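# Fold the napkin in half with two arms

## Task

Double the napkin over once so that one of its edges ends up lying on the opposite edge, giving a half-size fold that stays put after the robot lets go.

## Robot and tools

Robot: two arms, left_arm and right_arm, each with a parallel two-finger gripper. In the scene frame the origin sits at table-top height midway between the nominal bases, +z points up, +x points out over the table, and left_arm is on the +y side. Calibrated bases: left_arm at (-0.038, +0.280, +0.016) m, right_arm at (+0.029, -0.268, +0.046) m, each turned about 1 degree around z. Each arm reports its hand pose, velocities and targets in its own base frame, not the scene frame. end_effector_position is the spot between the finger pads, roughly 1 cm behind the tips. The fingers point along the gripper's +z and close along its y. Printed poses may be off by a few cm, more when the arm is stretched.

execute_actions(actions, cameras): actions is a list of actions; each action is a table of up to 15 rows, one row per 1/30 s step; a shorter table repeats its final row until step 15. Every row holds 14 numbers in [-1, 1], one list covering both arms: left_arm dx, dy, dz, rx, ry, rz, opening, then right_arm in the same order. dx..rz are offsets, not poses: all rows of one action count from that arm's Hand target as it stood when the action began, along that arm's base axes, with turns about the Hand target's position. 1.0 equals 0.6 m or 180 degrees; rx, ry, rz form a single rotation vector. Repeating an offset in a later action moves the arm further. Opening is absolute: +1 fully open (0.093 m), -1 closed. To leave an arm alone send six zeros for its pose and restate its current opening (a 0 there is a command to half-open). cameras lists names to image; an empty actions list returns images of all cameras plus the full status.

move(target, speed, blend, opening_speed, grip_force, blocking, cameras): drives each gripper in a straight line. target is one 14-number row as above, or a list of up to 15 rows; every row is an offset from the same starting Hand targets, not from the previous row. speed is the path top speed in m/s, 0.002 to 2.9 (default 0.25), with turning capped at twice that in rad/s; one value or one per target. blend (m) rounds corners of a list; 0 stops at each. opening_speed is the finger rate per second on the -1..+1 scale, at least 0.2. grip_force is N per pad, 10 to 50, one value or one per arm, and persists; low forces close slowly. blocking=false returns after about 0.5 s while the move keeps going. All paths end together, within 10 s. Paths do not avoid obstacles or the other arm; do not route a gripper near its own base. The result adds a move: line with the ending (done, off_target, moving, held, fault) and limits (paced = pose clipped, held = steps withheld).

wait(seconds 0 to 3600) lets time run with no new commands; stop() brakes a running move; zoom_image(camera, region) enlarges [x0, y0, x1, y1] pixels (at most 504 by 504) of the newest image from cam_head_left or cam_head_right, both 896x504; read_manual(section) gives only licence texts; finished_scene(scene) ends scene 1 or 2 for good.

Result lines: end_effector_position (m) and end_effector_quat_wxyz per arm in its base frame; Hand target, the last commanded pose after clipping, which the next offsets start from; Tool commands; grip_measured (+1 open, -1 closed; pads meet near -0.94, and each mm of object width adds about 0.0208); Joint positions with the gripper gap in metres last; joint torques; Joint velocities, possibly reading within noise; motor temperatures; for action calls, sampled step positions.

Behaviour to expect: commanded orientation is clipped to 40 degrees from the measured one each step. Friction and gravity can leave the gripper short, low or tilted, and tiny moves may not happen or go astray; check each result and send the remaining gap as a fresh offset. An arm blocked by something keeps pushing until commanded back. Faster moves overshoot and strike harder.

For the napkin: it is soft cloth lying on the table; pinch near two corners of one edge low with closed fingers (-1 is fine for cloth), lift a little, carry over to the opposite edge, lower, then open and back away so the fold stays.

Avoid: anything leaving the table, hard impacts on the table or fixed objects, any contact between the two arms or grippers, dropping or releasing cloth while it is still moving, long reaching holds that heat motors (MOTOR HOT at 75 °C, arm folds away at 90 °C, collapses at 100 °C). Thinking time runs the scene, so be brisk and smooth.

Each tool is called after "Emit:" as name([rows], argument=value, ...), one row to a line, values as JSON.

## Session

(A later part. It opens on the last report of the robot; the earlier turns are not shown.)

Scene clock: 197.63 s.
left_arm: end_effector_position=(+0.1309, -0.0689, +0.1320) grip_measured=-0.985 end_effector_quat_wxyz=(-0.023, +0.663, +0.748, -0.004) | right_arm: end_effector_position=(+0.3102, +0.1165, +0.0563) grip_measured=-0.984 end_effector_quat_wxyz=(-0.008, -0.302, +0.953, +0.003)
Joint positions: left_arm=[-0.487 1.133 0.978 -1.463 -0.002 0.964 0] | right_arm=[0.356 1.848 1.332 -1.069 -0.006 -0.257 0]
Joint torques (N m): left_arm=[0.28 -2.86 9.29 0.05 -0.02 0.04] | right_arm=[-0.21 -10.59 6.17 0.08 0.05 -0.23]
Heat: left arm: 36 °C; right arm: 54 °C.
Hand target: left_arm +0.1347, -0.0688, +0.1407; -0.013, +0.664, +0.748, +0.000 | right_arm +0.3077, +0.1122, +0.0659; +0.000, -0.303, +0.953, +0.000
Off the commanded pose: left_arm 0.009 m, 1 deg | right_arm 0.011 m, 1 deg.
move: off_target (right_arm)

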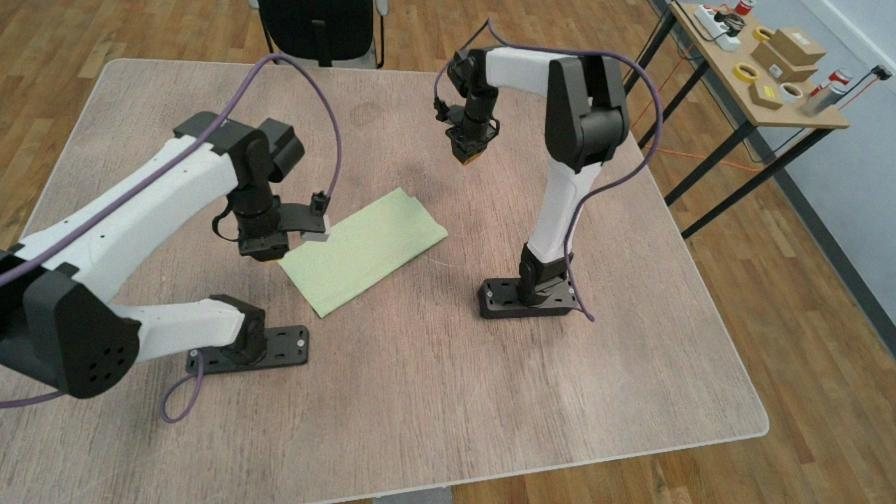

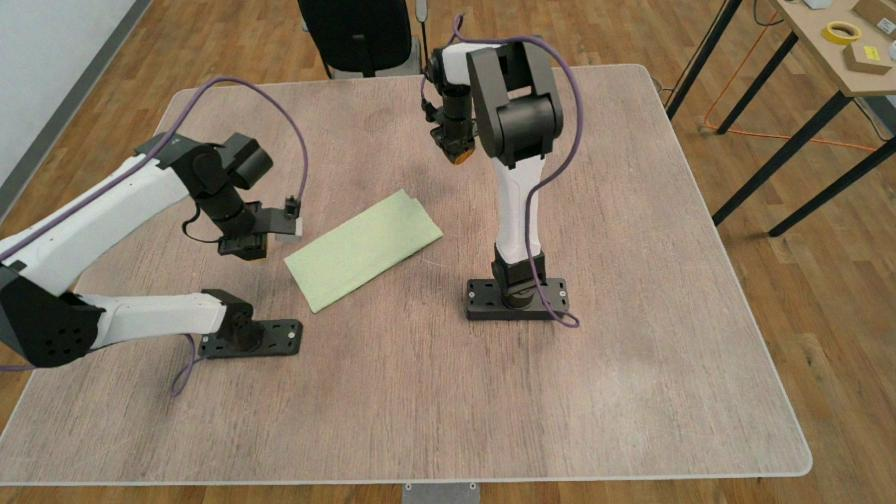

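Emit:
move([
  [0.0482, -0.1317, -0.15, 0, 0, 0, -1, -0.1488, 0.2428, -0.1, 0, 0, 0, -1],
  [0.0482, -0.1317, -0.2712, 0, 0, 0, -1, -0.1488, 0.2428, -0.1998, 0, 0, 0, -1],
  [0.4028, -0.198, -0.268, 0, 0, -0.187, -1, 0.0243, 0.1015, -0.1998, 0, 0, -0.187, -1],
], speed=[0.2, 0.1, 0.1], cameras=["all"])

Emit:
move([
  [0.0, 0.0, 0.1, 0, 0, 0, -1, 0.0, 0.0, 0.1, 0, 0, 0, -1],
  [-0.1, 0.2, 0.18, 0, 0, 0, -1, 0.0, -0.2, 0.2, 0, 0, 0, -1],
], speed=0.25, blend=[0.02, 0], cameras=["all"])

Emit:
zoom_image(camera="cam_head_left", region=[310, 140, 490, 250])

Emit:
zoom_image(camera="cam_head_right", region=[310, 140, 490, 250])

Scene clock: 206.30 s.
left_arm: end_effector_position=(+0.3709, -0.1920, -0.0028) grip_measured=-0.985 end_effector_quat_wxyz=(+0.000, +0.852, +0.524, +0.002) | right_arm: end_effector_position=(+0.3246, +0.1803, -0.0396) grip_measured=-0.984 end_effector_quat_wxyz=(+0.019, -0.024, +0.999, +0.015)
Joint positions: left_arm=[-0.479 2.22 1.639 -0.989 -0.004 1.56 0] | right_arm=[0.503 2.087 1.256 -0.692 -0.009 0.455 0]
Joint torques (N m): left_arm=[0.36 -7.54 7.32 0.56 -0.12 0.02] | right_arm=[-0.65 -5.37 7.04 0.31 0.1 -0.01]
Heat: left arm: 35 °C; right arm: 53 °C.
Hand target: left_arm +0.3763, -0.1875, -0.0202; -0.013, +0.852, +0.524, +0.003 | right_arm +0.3223, +0.1730, -0.0540; +0.000, -0.014, +1.000, +0.000
Off the commanded pose: left_arm 0.019 m, 1 deg | right_arm 0.016 m, 3 deg.
move: off_target (left_arm, right_arm)

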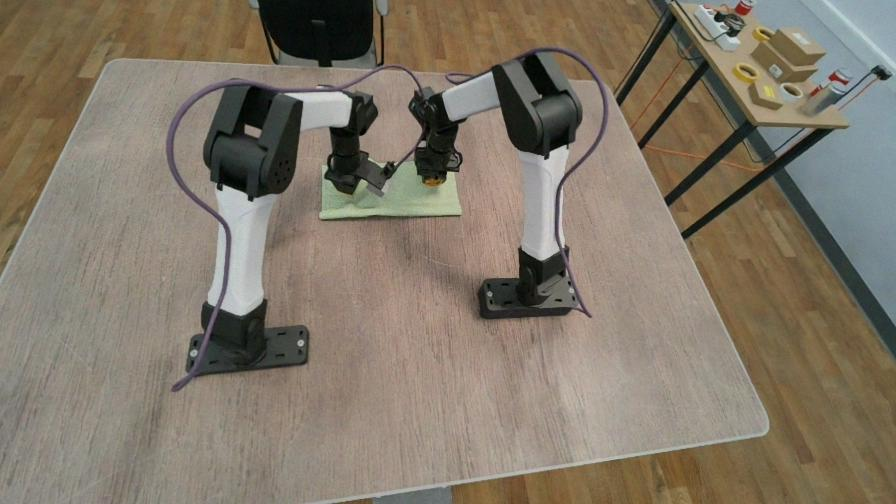

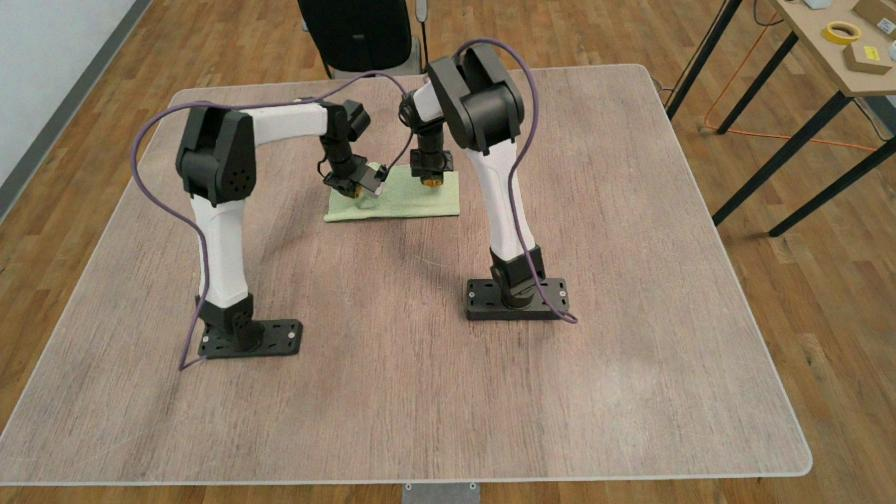

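Scene clock: 208.13 s.
left_arm: end_effector_position=(+0.3211, -0.0717, +0.0793) grip_measured=-0.985 end_effector_quat_wxyz=(-0.015, +0.851, +0.525, -0.002) | right_arm: end_effector_position=(+0.3137, +0.0542, +0.0484) grip_measured=-0.984 end_effector_quat_wxyz=(-0.025, -0.012, +1.000, -0.001)
Joint positions: left_arm=[-0.229 1.827 1.398 -1.166 -0.019 1.808 0] | right_arm=[0.168 1.84 1.288 -1.068 -0.005 0.145 0]
Joint torques (N m): left_arm=[0.18 -12.59 5.38 0.06 -0.03 0.05] | right_arm=[-0.06 -10.55 9.48 0.05 0.07 -0.23]
Heat: left arm: 36 °C; right arm: 53 °C.
Hand target: left_arm +0.3164, -0.0675, +0.0878; -0.013, +0.852, +0.523, +0.003 | right_arm +0.3223, +0.0530, +0.0661; +0.000, -0.014, +1.000, +0.000
Off the commanded pose: left_arm 0.011 m, 1 deg | right_arm 0.020 m, 3 deg.
move: off_target (left_arm, right_arm)

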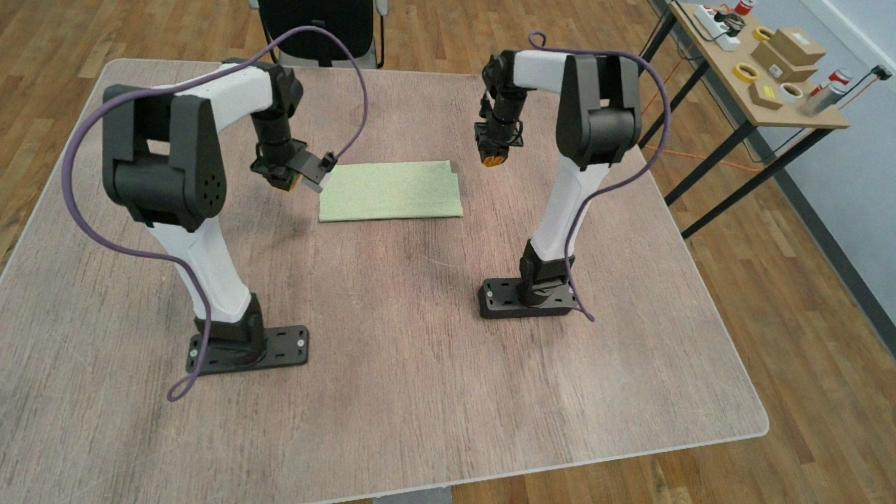

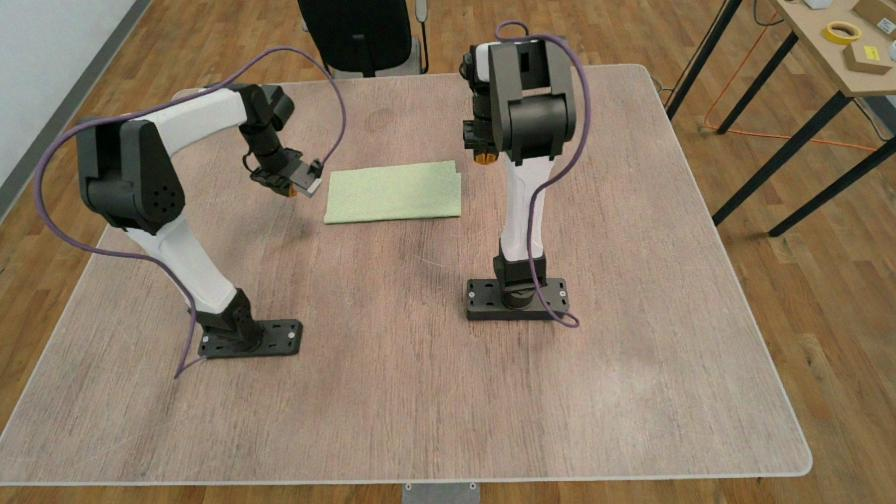

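Scaled by 2.800 from the camera's image (finer frame: 1280x720).

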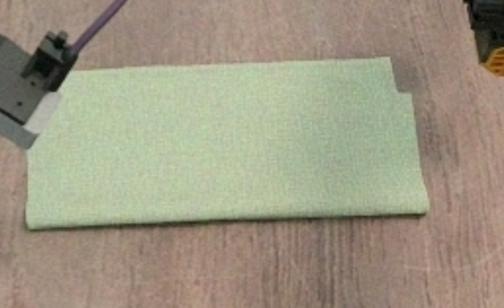

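Scaled by 2.800 from the camera's image (finer frame: 1280x720).

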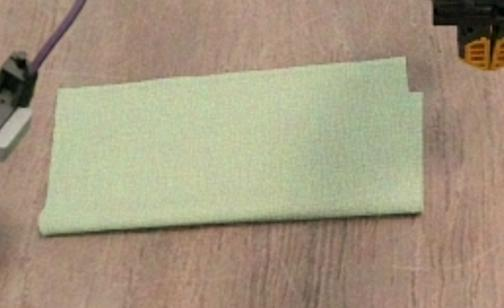

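Emit:
move([
  [0.0065, -0.21, -0.0797, 0, 0, 0.139, -1, 0.1103, 0.2693, -0.1102, 0, 0, 0.019, 1],
  [0.0065, -0.21, -0.183, 0, 0, 0.139, -1, 0.1103, 0.2693, -0.2002, 0, 0, 0.019, 1],
], speed=[0.2, 0.1], cameras=["all"])

Emit:
zoom_image(camera="cam_head_left", region=[310, 130, 490, 240])

Emit:
zoom_image(camera="cam_head_right", region=[310, 130, 490, 240])

Scene clock: 212.60 s.
left_arm: end_effector_position=(+0.3194, -0.1896, -0.0037) grip_measured=-0.985 end_effector_quat_wxyz=(-0.014, +0.719, +0.695, +0.001) | right_arm: end_effector_position=(+0.3905, +0.2166, -0.0376) grip_measured=+1.000 end_effector_quat_wxyz=(+0.009, -0.048, +0.999, +0.007)
Joint positions: left_arm=[-0.539 2.08 1.409 -0.926 -0.009 1.064 0] | right_arm=[0.505 2.36 1.735 -0.924 -0.005 0.409 0.093]
Joint torques (N m): left_arm=[-1.07 -7.39 4.04 0.97 0 -0.12] | right_arm=[0.13 -8.68 5.94 0.55 0.07 -0.02]
Heat: left arm: 37 °C; right arm: 53 °C.
Hand target: left_arm +0.3203, -0.1935, -0.0220; -0.013, +0.718, +0.696, +0.000 | right_arm +0.3885, +0.2145, -0.0541; +0.000, -0.044, +0.999, +0.000
Off the commanded pose: left_arm 0.019 m, 0 deg | right_arm 0.017 m, 1 deg.
move: off_target (left_arm, right_arm)

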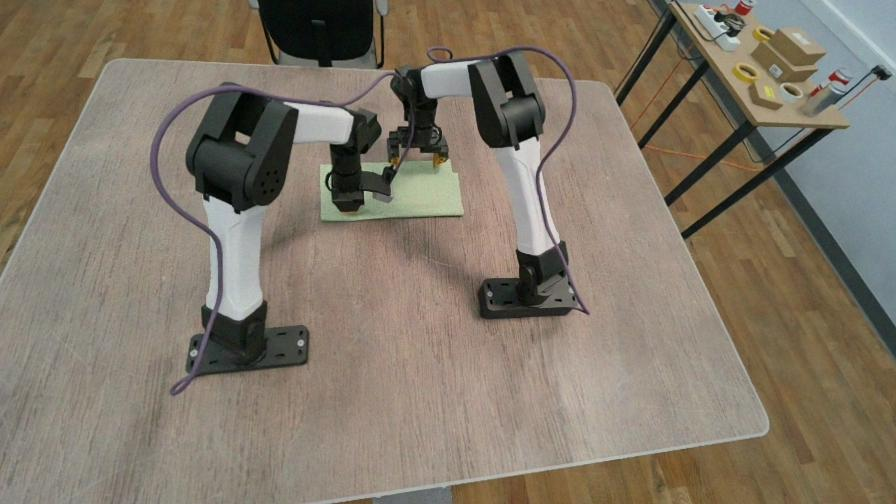

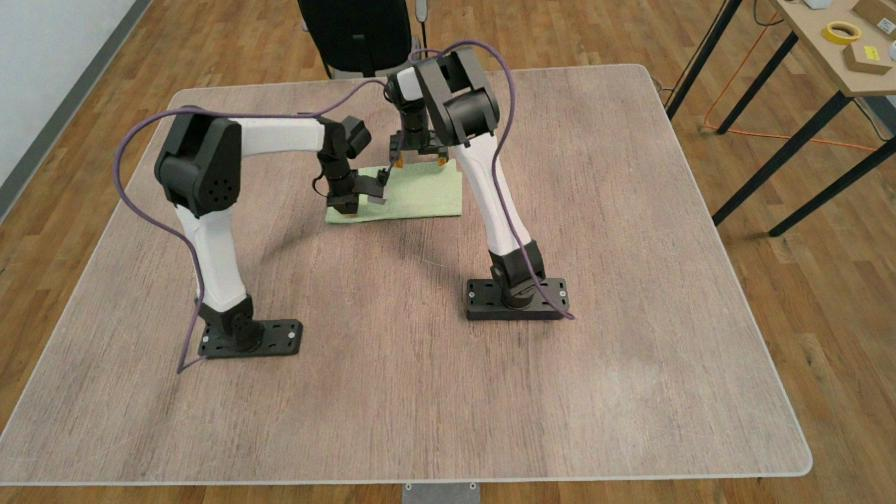

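Scaled by 2.800 from the camera's image (finer frame: 1280x720).

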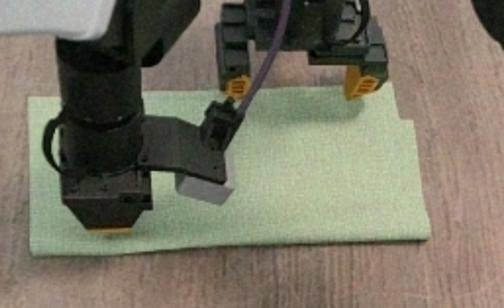

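Scaled by 2.800 from the camera's image (finer frame: 1280x720).

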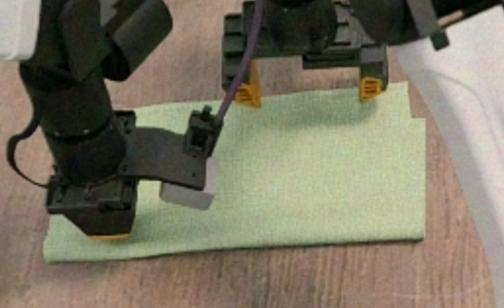

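Emit:
move([
  [0, 0, 0, 0, 0, 0, -1, -0.0925, -0.04, 0.0, 0, 0, -0.0244, 1],
], speed=0.06, cameras=["all"])

Emit:
zoom_image(camera="cam_head_left", region=[310, 130, 490, 240])

Emit:
zoom_image(camera="cam_head_right", region=[310, 130, 490, 240])

Scene clock: 214.47 s.
left_arm: end_effector_position=(+0.3194, -0.1896, -0.0037) grip_measured=-0.985 end_effector_quat_wxyz=(-0.014, +0.719, +0.695, +0.001) | right_arm: end_effector_position=(+0.3609, +0.1987, -0.0390) grip_measured=+1.000 end_effector_quat_wxyz=(+0.048, -0.014, +0.999, +0.011)
Joint positions: left_arm=[-0.539 2.08 1.409 -0.926 -0.009 1.064 0] | right_arm=[0.514 2.182 1.412 -0.707 0.027 0.486 0.093]
Joint torques (N m): left_arm=[-0.99 -7.46 3.95 0.95 0.01 -0.13] | right_arm=[0.51 -9.13 2.52 0.11 -0.18 0.08]
Heat: left arm: 37 °C; right arm: 53 °C.
Hand target: left_arm +0.3202, -0.1935, -0.0220; -0.013, +0.718, +0.696, +0.000 | right_arm +0.3330, +0.1905, -0.0541; +0.000, -0.006, +1.000, +0.000
Off the commanded pose: left_arm 0.019 m, 0 deg | right_arm 0.033 m, 6 deg.
move: off_target (right_arm)

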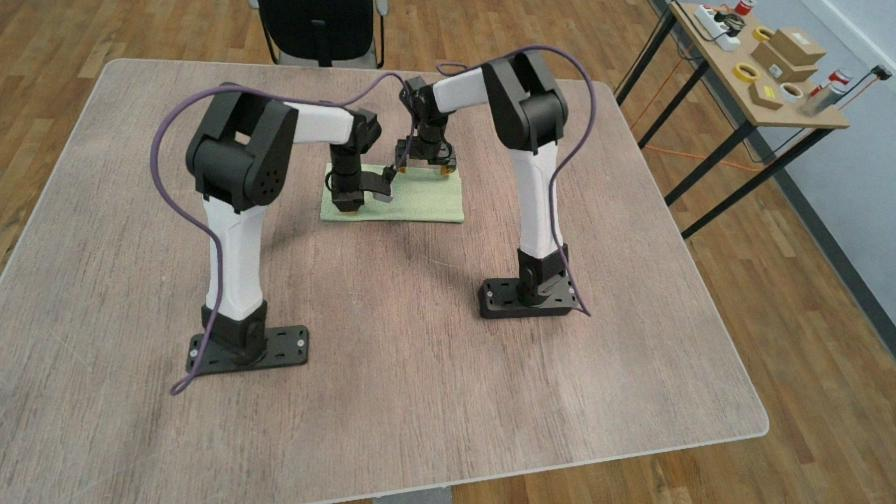

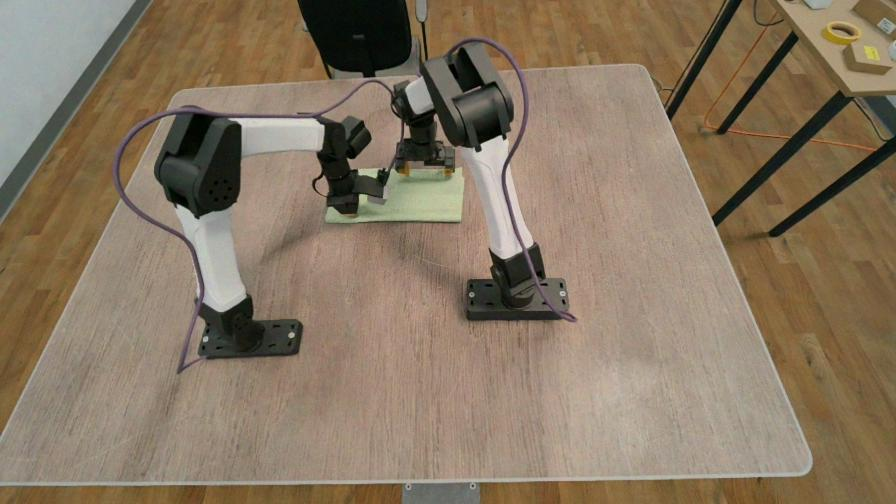

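Scaled by 2.800 from the camera's image (finer frame: 1280x720).

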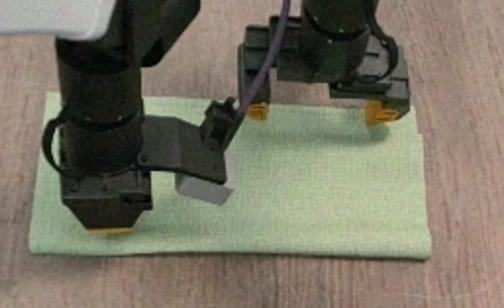

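Scaled by 2.800 from the camera's image (finer frame: 1280x720).

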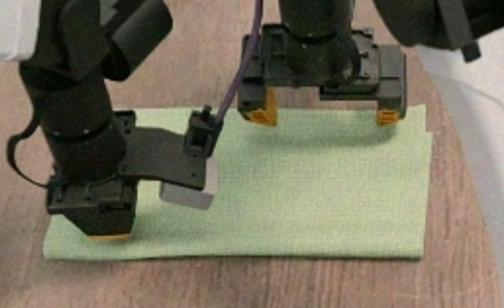

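Emit:
move([
  [0, 0, 0.0667, 0, 0, 0, -1, 0.0433, 0.01, 0.0, 0, 0, 0, 1],
  [-0.0278, -0.1495, 0.0667, 0, 0, 0, -1, 0.0433, 0.01, 0.0, 0, 0, 0, 1],
  [-0.0278, -0.1495, -0.004, 0, 0, 0, -1, 0.0433, 0.01, 0.0, 0, 0, 0, 1],
  [-0.0278, -0.1495, -0.004, 0, 0, 0, -1, -0.06, -0.01, 0.0, 0, 0, 0, 1],
], speed=[0.12, 0.12, 0.1, 0.06], blend=[0.01, 0.01, 0, 0], cameras=["all"])

Emit:
zoom_image(camera="cam_head_left", region=[310, 130, 490, 240])

Emit:
zoom_image(camera="cam_head_right", region=[310, 130, 490, 240])

Scene clock: 216.47 s.
left_arm: end_effector_position=(+0.3110, -0.2408, +0.0205) grip_measured=-0.985 end_effector_quat_wxyz=(+0.000, +0.727, +0.687, +0.003) | right_arm: end_effector_position=(+0.3614, +0.1978, -0.0391) grip_measured=+1.000 end_effector_quat_wxyz=(+0.022, -0.011, +1.000, -0.001)
Joint positions: left_arm=[-0.662 2.101 1.545 -1.014 -0.007 0.965 0] | right_arm=[0.51 2.226 1.491 -0.798 0.023 0.487 0.093]
Joint torques (N m): left_arm=[0.36 -12.05 5.31 0.4 0 0.06] | right_arm=[-0.53 -6.72 7.84 0.32 -0.15 -0.06]
Heat: left arm: 37 °C; right arm: 53 °C.
Hand target: left_arm +0.3118, -0.2372, +0.0205; +0.000, +0.727, +0.687, +0.004 (not the last commanded pose) | right_arm +0.3590, +0.1965, -0.0541; +0.000, -0.006, +1.000, +0.000 (not the last commanded pose)
Off the commanded pose: left_arm 0.062 m, 2 deg | right_arm 0.067 m, 3 deg.
move: held (left_arm; a check stopped the path), off_target (right_arm; braked when a check withheld steps of left_arm); path passed 0 of 4 targets; limits=held
pose unreachable (left arm): on one or more control steps of this call, first in action 0 (counted from 0), this arm could not follow its commanded pose, so it was not sent that pose on those steps. It may still have moved: this result reports where it is.
cause: moving toward the commanded pose would bring a part of the arm too close to another arm (this arm's wrist (the part past joint 4) and the right arm's wrist (the part past joint 4), 19 mm apart when this arm was first held).

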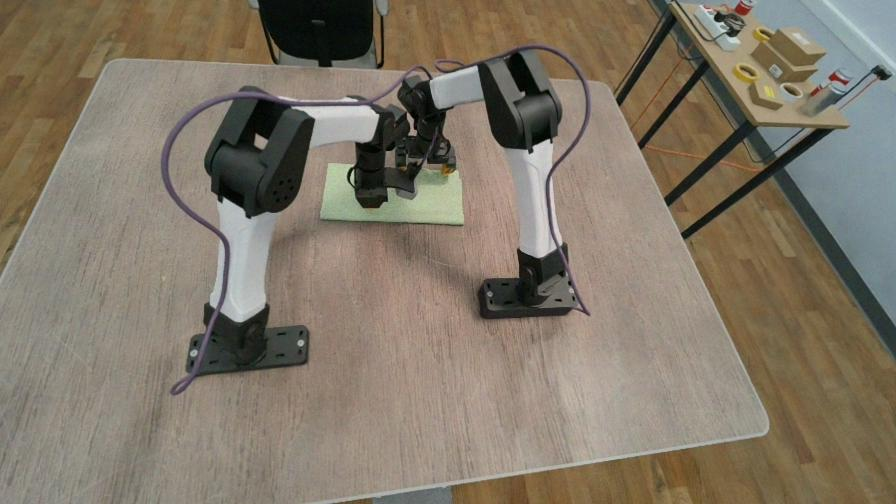

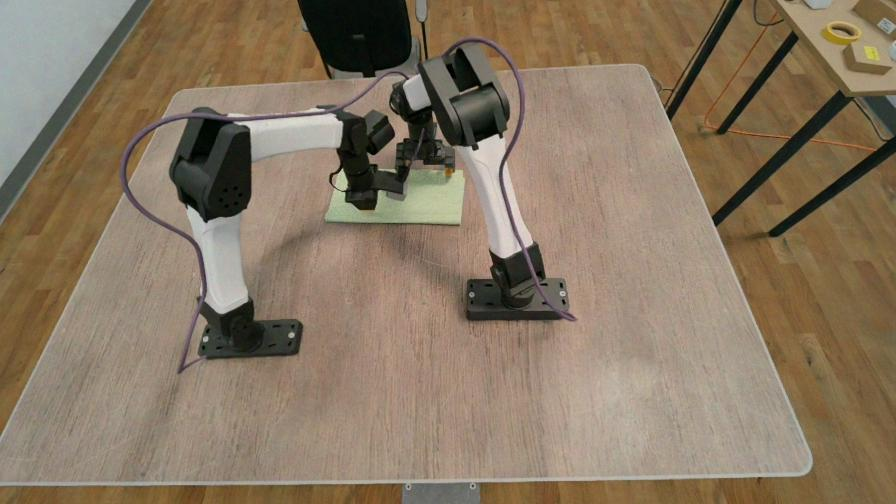

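Scaled by 2.800 from the camera's image (finer frame: 1280x720).

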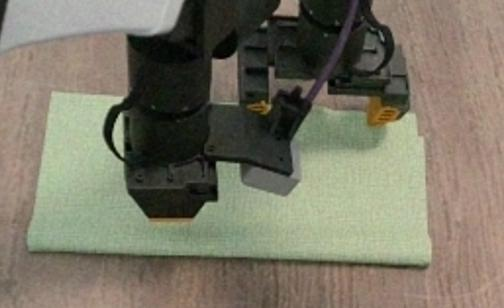

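Scaled by 2.800 from the camera's image (finer frame: 1280x720).

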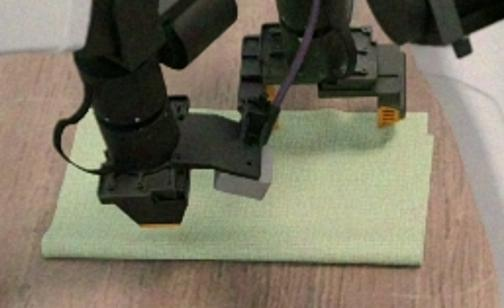

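Emit:
move([
  [-0.0372, 0.0072, 0.0, 0, 0, -0.22, -1, 0.0, 0.0, 0.0, 0, 0, 0, 1],
  [-0.0372, 0.0072, -0.072, 0, 0, -0.22, -1, 0.0, 0.0, 0.0, 0, 0, 0, 1],
  [-0.0372, 0.0072, -0.075, 0, 0, -0.22, -1, -0.1, 0.0, 0.0, 0, 0, 0, 1],
], speed=[0.12, 0.1, 0.06], cameras=["all"])

Emit:
zoom_image(camera="cam_head_left", region=[310, 130, 490, 240])

Emit:
zoom_image(camera="cam_head_right", region=[310, 130, 490, 240])

Scene clock: 222.87 s.
left_arm: end_effector_position=(+0.2876, -0.2274, -0.0050) grip_measured=-0.985 end_effector_quat_wxyz=(-0.009, +0.913, +0.407, -0.001) | right_arm: end_effector_position=(+0.3289, +0.1990, -0.0400) grip_measured=+1.000 end_effector_quat_wxyz=(+0.051, -0.011, +0.999, -0.001)
Joint positions: left_arm=[-0.672 2.056 1.367 -0.897 -0.007 1.631 0] | right_arm=[0.568 2.102 1.274 -0.658 0.055 0.544 0.093]
Joint torques (N m): left_arm=[-1.01 -7.8 2.7 1.28 0.02 0.05] | right_arm=[1.17 -8.59 2.52 0.09 -0.42 0.15]
Heat: left arm: 38 °C; right arm: 52 °C.
Hand target: left_arm +0.2896, -0.2329, -0.0244; +0.002, +0.917, +0.400, +0.004 | right_arm +0.2989, +0.1966, -0.0541; +0.000, -0.006, +1.000, +0.000
Off the commanded pose: left_arm 0.020 m, 2 deg | right_arm 0.033 m, 6 deg.
move: off_target (left_arm, right_arm)

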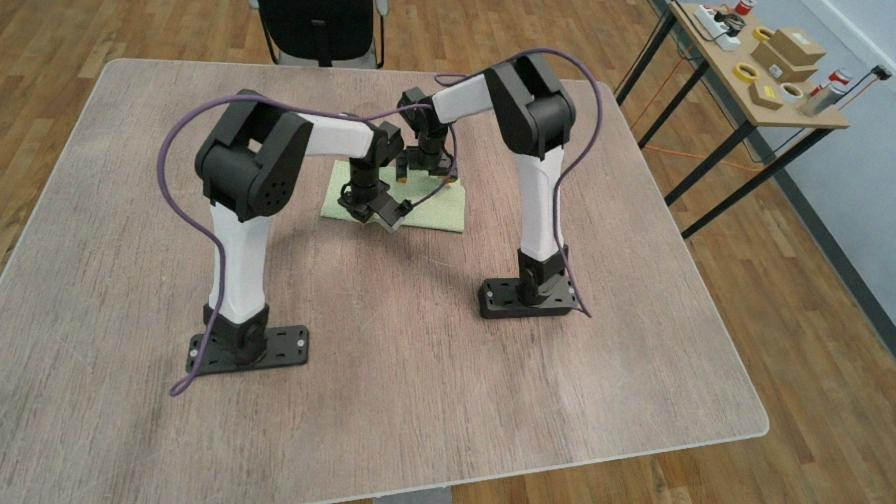

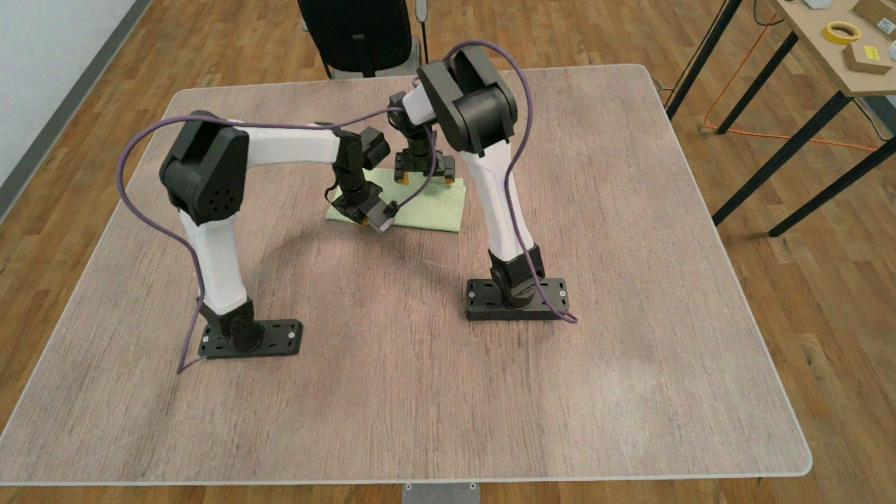

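Scaled by 2.800 from the camera's image (finer frame: 1280x720).

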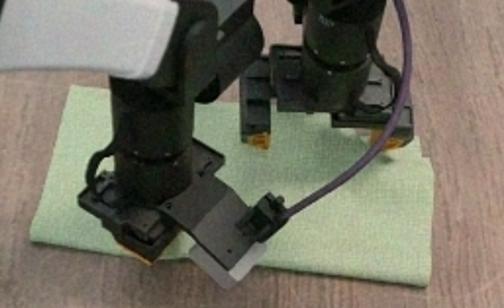

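Scaled by 2.800 from the camera's image (finer frame: 1280x720).

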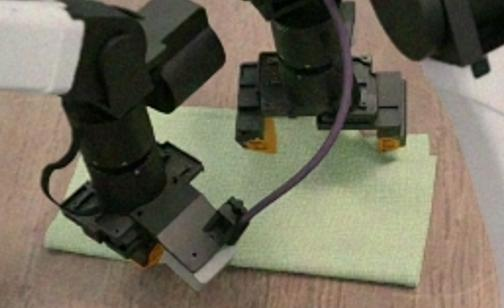

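Emit:
move([
  [-0.03, 0.05, 0.12, 0, 0, 0, -1, 0.04, 0.0, 0.12, 0, 0, 0, 1],
  [-0.1, 0.25, 0.2, 0, 0, 0, -1, 0.04, -0.15, 0.17, 0, 0, 0, 1],
], speed=0.2, blend=[0.02, 0], cameras=["all"])

Emit:
zoom_image(camera="cam_head_left", region=[310, 130, 490, 240])

Emit:
zoom_image(camera="cam_head_right", region=[310, 130, 490, 240])

Scene clock: 226.40 s.
left_arm: end_effector_position=(+0.2346, -0.0864, +0.0921) grip_measured=-0.985 end_effector_quat_wxyz=(+0.000, +0.916, +0.400, +0.005) | right_arm: end_effector_position=(+0.3279, +0.1072, +0.0381) grip_measured=+1.000 end_effector_quat_wxyz=(-0.003, -0.003, +1.000, -0.009)
Joint positions: left_arm=[-0.358 1.494 1.086 -1.156 -0.007 1.961 0] | right_arm=[0.323 1.916 1.346 -1.014 0.015 0.317 0.093]
Joint torques (N m): left_arm=[0.32 -8.39 5.5 0.11 0.05 0.08] | right_arm=[-0.16 -11.41 5.44 0.2 -0.1 -0.21]
Heat: left arm: 38 °C; right arm: 52 °C.
Hand target: left_arm +0.2296, -0.0829, +0.0956; +0.002, +0.917, +0.400, +0.004 | right_arm +0.3229, +0.1066, +0.0479; +0.000, -0.006, +1.000, +0.000
Off the commanded pose: left_arm 0.007 m, 0 deg | right_arm 0.011 m, 1 deg.
move: off_target (right_arm)

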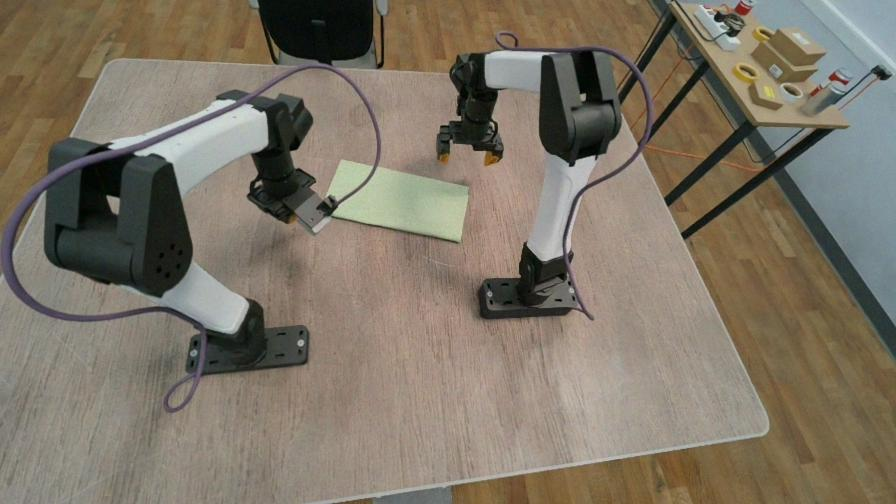

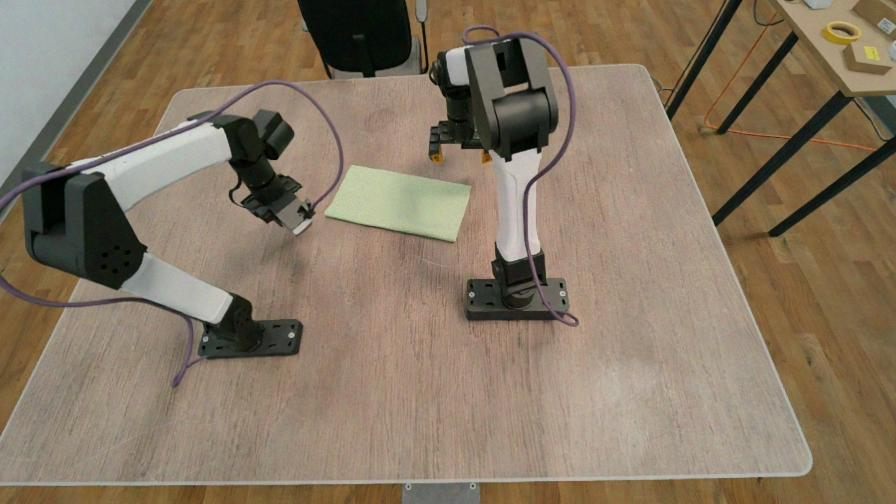

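Scaled by 2.800 from the camera's image (finer frame: 1280x720).

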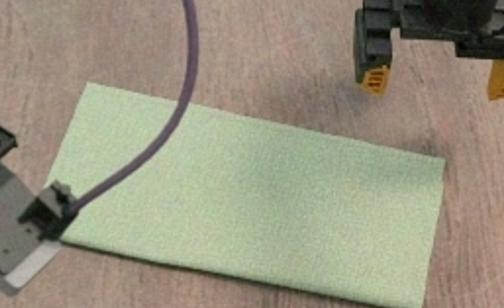

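Scaled by 2.800 from the camera's image (finer frame: 1280x720).

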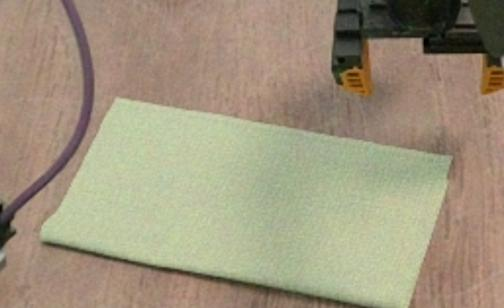

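Emit:
zoom_image(camera="cam_head_left", region=[430, 170, 490, 250])

Emit:
zoom_image(camera="cam_head_left", region=[320, 150, 380, 230])

Emit:
zoom_image(camera="cam_head_right", region=[430, 170, 490, 250])

Emit:
zoom_image(camera="cam_head_right", region=[320, 150, 380, 230])

Scaled by 6.300 from the camera's image (finer frame: 1280x720).

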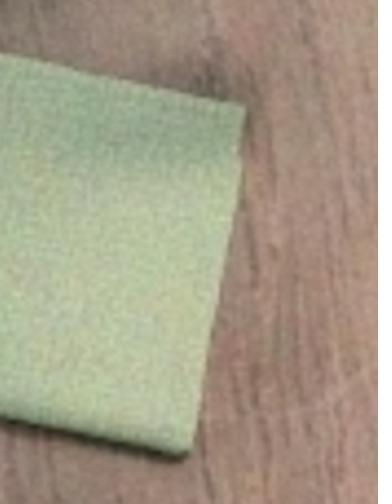

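Scaled by 6.300 from the camera's image (finer frame: 1280x720).

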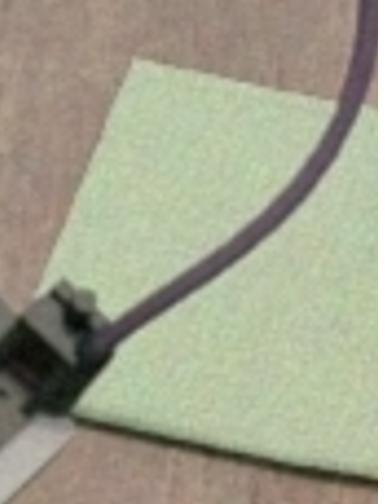

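Scaled by 6.300 from the camera's image (finer frame: 1280x720).

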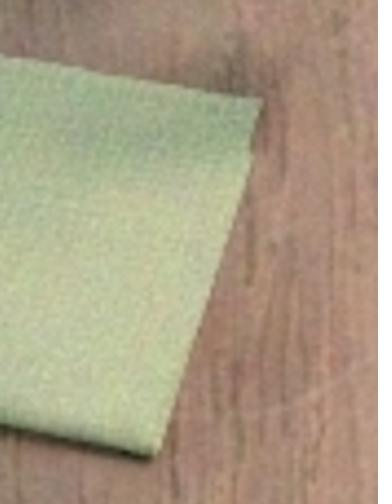

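Scaled by 6.300 from the camera's image (finer frame: 1280x720).

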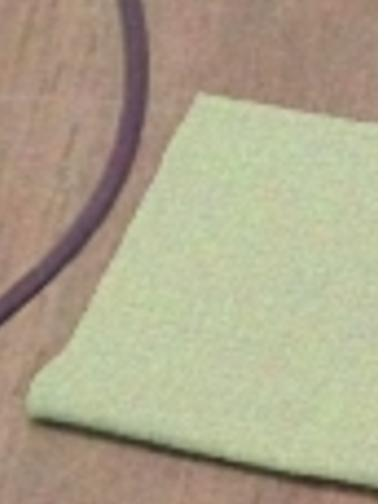

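Emit:
move([
  [0.2, -0.15, -0.02, 0, 0, 0.4, 1, -0.0013, 0.0577, -0.02, 0, 0, -0.08, 1],
  [0.358, -0.2385, -0.1093, 0, 0, 0.644, 1, -0.0013, 0.0577, -0.0882, 0, 0, -0.08, 1],
  [0.358, -0.2385, -0.196, 0, 0, 0.644, 1, -0.0013, 0.0577, -0.1715, 0, 0, -0.08, 1],
], speed=[0.25, 0.2, 0.1], blend=[0.03, 0, 0], cameras=["all"])

Emit:
zoom_image(camera="cam_head_left", region=[310, 120, 490, 240])

Emit:
zoom_image(camera="cam_head_right", region=[310, 120, 490, 240])

Scene clock: 234.13 s.
left_arm: end_effector_position=(+0.4436, -0.2232, -0.0012) grip_measured=+1.000 end_effector_quat_wxyz=(-0.002, +0.148, +0.989, -0.002) | right_arm: end_effector_position=(+0.3226, +0.1363, -0.0398) grip_measured=+1.000 end_effector_quat_wxyz=(+0.004, +0.120, +0.993, -0.006)
Joint positions: left_arm=[-0.464 2.591 2.31 -1.291 0.006 -0.167 0.093] | right_arm=[0.407 2.056 1.206 -0.72 0.015 0.647 0.093]
Joint torques (N m): left_arm=[-1.07 -12.57 3.82 0.95 -0.17 -0.16] | right_arm=[0.61 -5.91 4.97 0.83 -0.09 -0.06]
Heat: left arm: 39 °C; right arm: 51 °C.
Hand target: left_arm +0.4444, -0.2261, -0.0219; -0.002, +0.147, +0.989, +0.003 | right_arm +0.3221, +0.1411, -0.0550; +0.000, +0.120, +0.993, +0.000
Off the commanded pose: left_arm 0.021 m, 1 deg | right_arm 0.016 m, 1 deg.
move: off_target (left_arm, right_arm)

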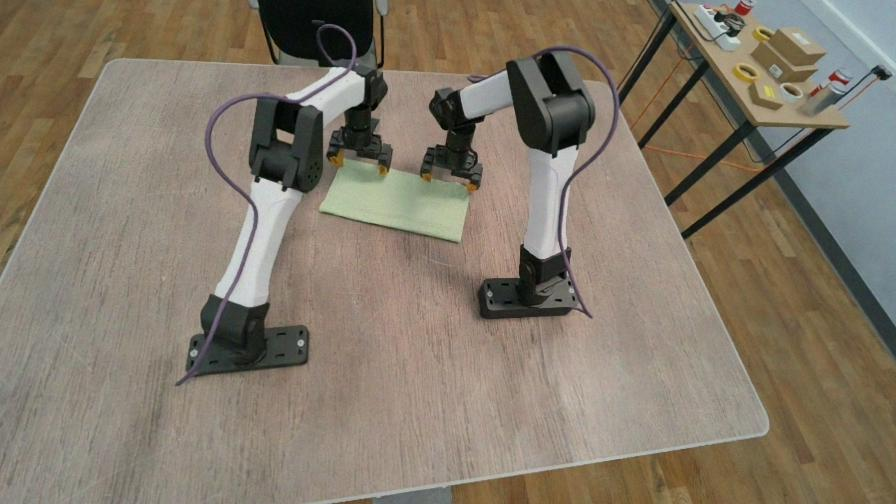

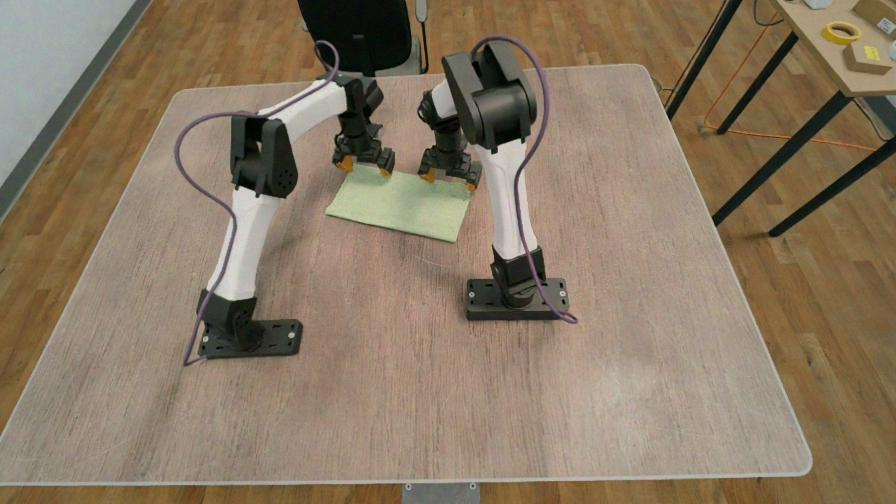

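Scaled by 2.800 from the camera's image (finer frame: 1280x720).

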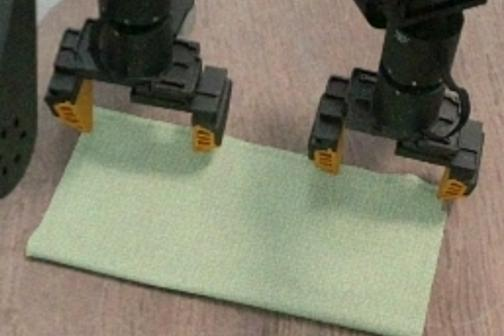

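Scaled by 2.800 from the camera's image (finer frame: 1280x720).

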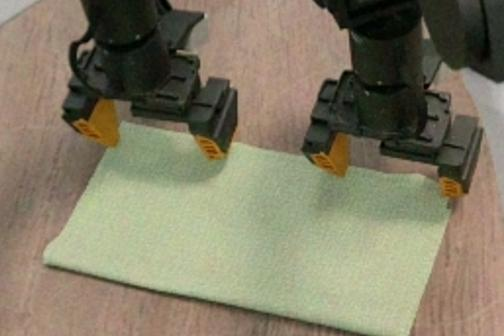

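Emit:
move([
  [0, 0, 0.06, 0, 0, 0, 1, 0, 0, 0.05, 0, 0, 0, 1],
  [-0.009, -0.034, 0.05, 0, 0, 0, 1, 0.007, 0.027, 0.04, 0, 0, 0, 1],
  [-0.009, -0.034, -0.003, 0, 0, 0, 1, 0.007, 0.027, -0.005, 0, 0, 0, 1],
], speed=0.1, blend=[0.005, 0.005, 0])

Emit:
move(target=[0, 0, 0, 0, 0, 0, -1, 0, 0, 0, 0, 0, 0, -1], opening_speed=0.6, cameras=["all"])

Emit:
zoom_image(camera="cam_head_left", region=[310, 120, 490, 240])

Emit:
zoom_image(camera="cam_head_right", region=[310, 120, 490, 240])

Scene clock: 235.83 s.
left_arm: end_effector_position=(+0.4381, -0.2474, -0.0010) grip_measured=+1.000 end_effector_quat_wxyz=(+0.003, +0.152, +0.988, -0.005) | right_arm: end_effector_position=(+0.3227, +0.1521, -0.0400) grip_measured=+1.000 end_effector_quat_wxyz=(+0.003, +0.118, +0.993, -0.006)
Joint positions: left_arm=[-0.511 2.619 2.363 -1.306 0.008 -0.205 0.093] | right_arm=[0.447 2.079 1.241 -0.735 0.014 0.683 0.093]
Joint torques (N m): left_arm=[-0.54 -12.26 4.29 0.9 -0.15 -0.17] | right_arm=[0.44 -4.75 6.24 0.85 -0.06 -0.03]
Heat: left arm: 39 °C; right arm: 51 °C.
Hand target: left_arm +0.4390, -0.2464, -0.0238; -0.002, +0.147, +0.989, +0.004 | right_arm +0.3263, +0.1574, -0.0580; +0.000, +0.120, +0.993, +0.000
Off the commanded pose: left_arm 0.023 m, 1 deg | right_arm 0.019 m, 1 deg.
move: off_target (left_arm, right_arm)

Scene clock: 239.57 s.
left_arm: end_effector_position=(+0.4438, -0.2495, -0.0009) grip_measured=-0.981 end_effector_quat_wxyz=(+0.015, +0.151, +0.988, -0.007) | right_arm: end_effector_position=(+0.3332, +0.1595, -0.0392) grip_measured=-0.982 end_effector_quat_wxyz=(+0.021, +0.118, +0.993, +0.012)
Joint positions: left_arm=[-0.511 2.619 2.363 -1.281 0.003 -0.209 0] | right_arm=[0.448 2.079 1.245 -0.688 0.003 0.685 0]
Joint torques (N m): left_arm=[-0.53 -12.08 4.38 0.66 -0.1 -0.14] | right_arm=[0.39 -5.07 6.01 0.48 0.03 -0.07]
Motor temperatures (°C): left_arm=[23 40 29 24 21 21 22] | right_arm=[21 50 32 24 20 23 20]
Heat: left arm: 40 °C; right arm: 50 °C.
Hand target: left_arm +0.4390, -0.2464, -0.0238; -0.003, +0.147, +0.989, +0.003 | right_arm +0.3263, +0.1573, -0.0580; +0.000, +0.120, +0.993, +0.000
Off the commanded pose: left_arm 0.024 m, 2 deg | right_arm 0.020 m, 3 deg.
move: done

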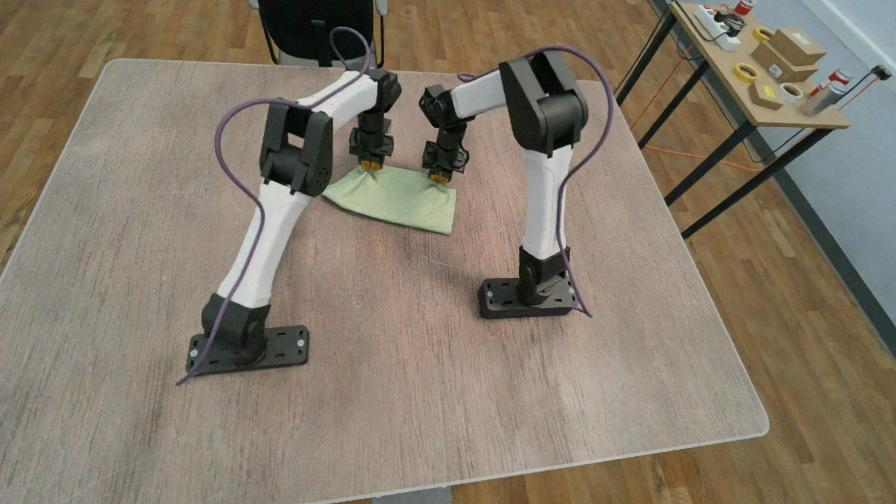

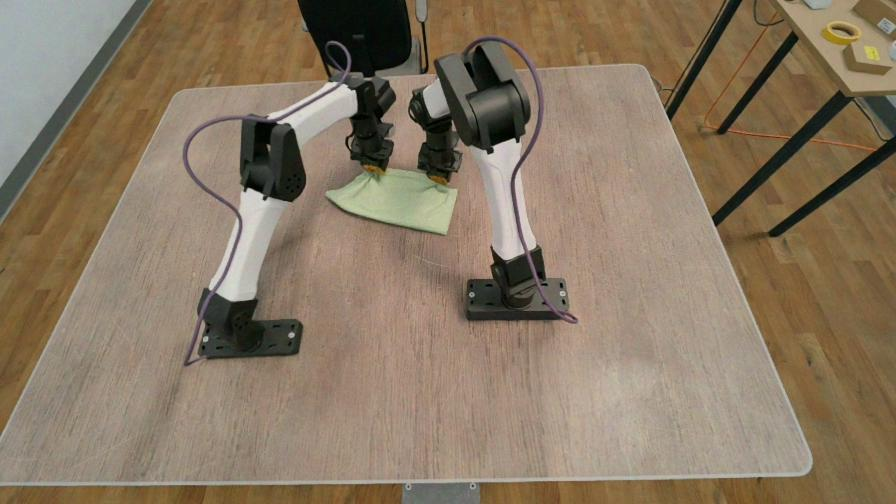

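Scaled by 2.800 from the camera's image (finer frame: 1280x720).

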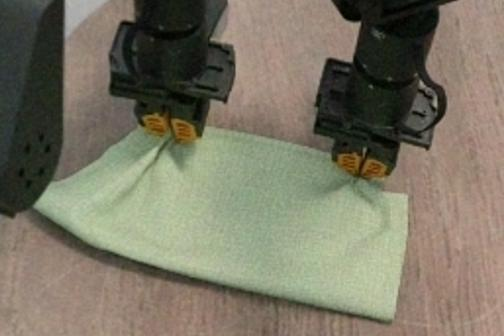

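Scaled by 2.800 from the camera's image (finer frame: 1280x720).

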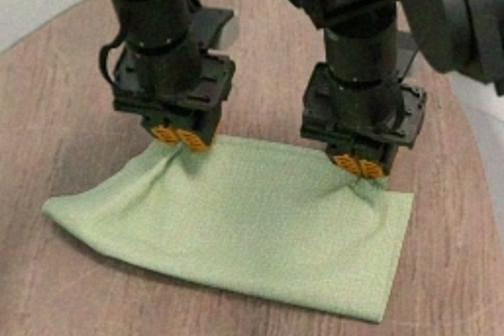

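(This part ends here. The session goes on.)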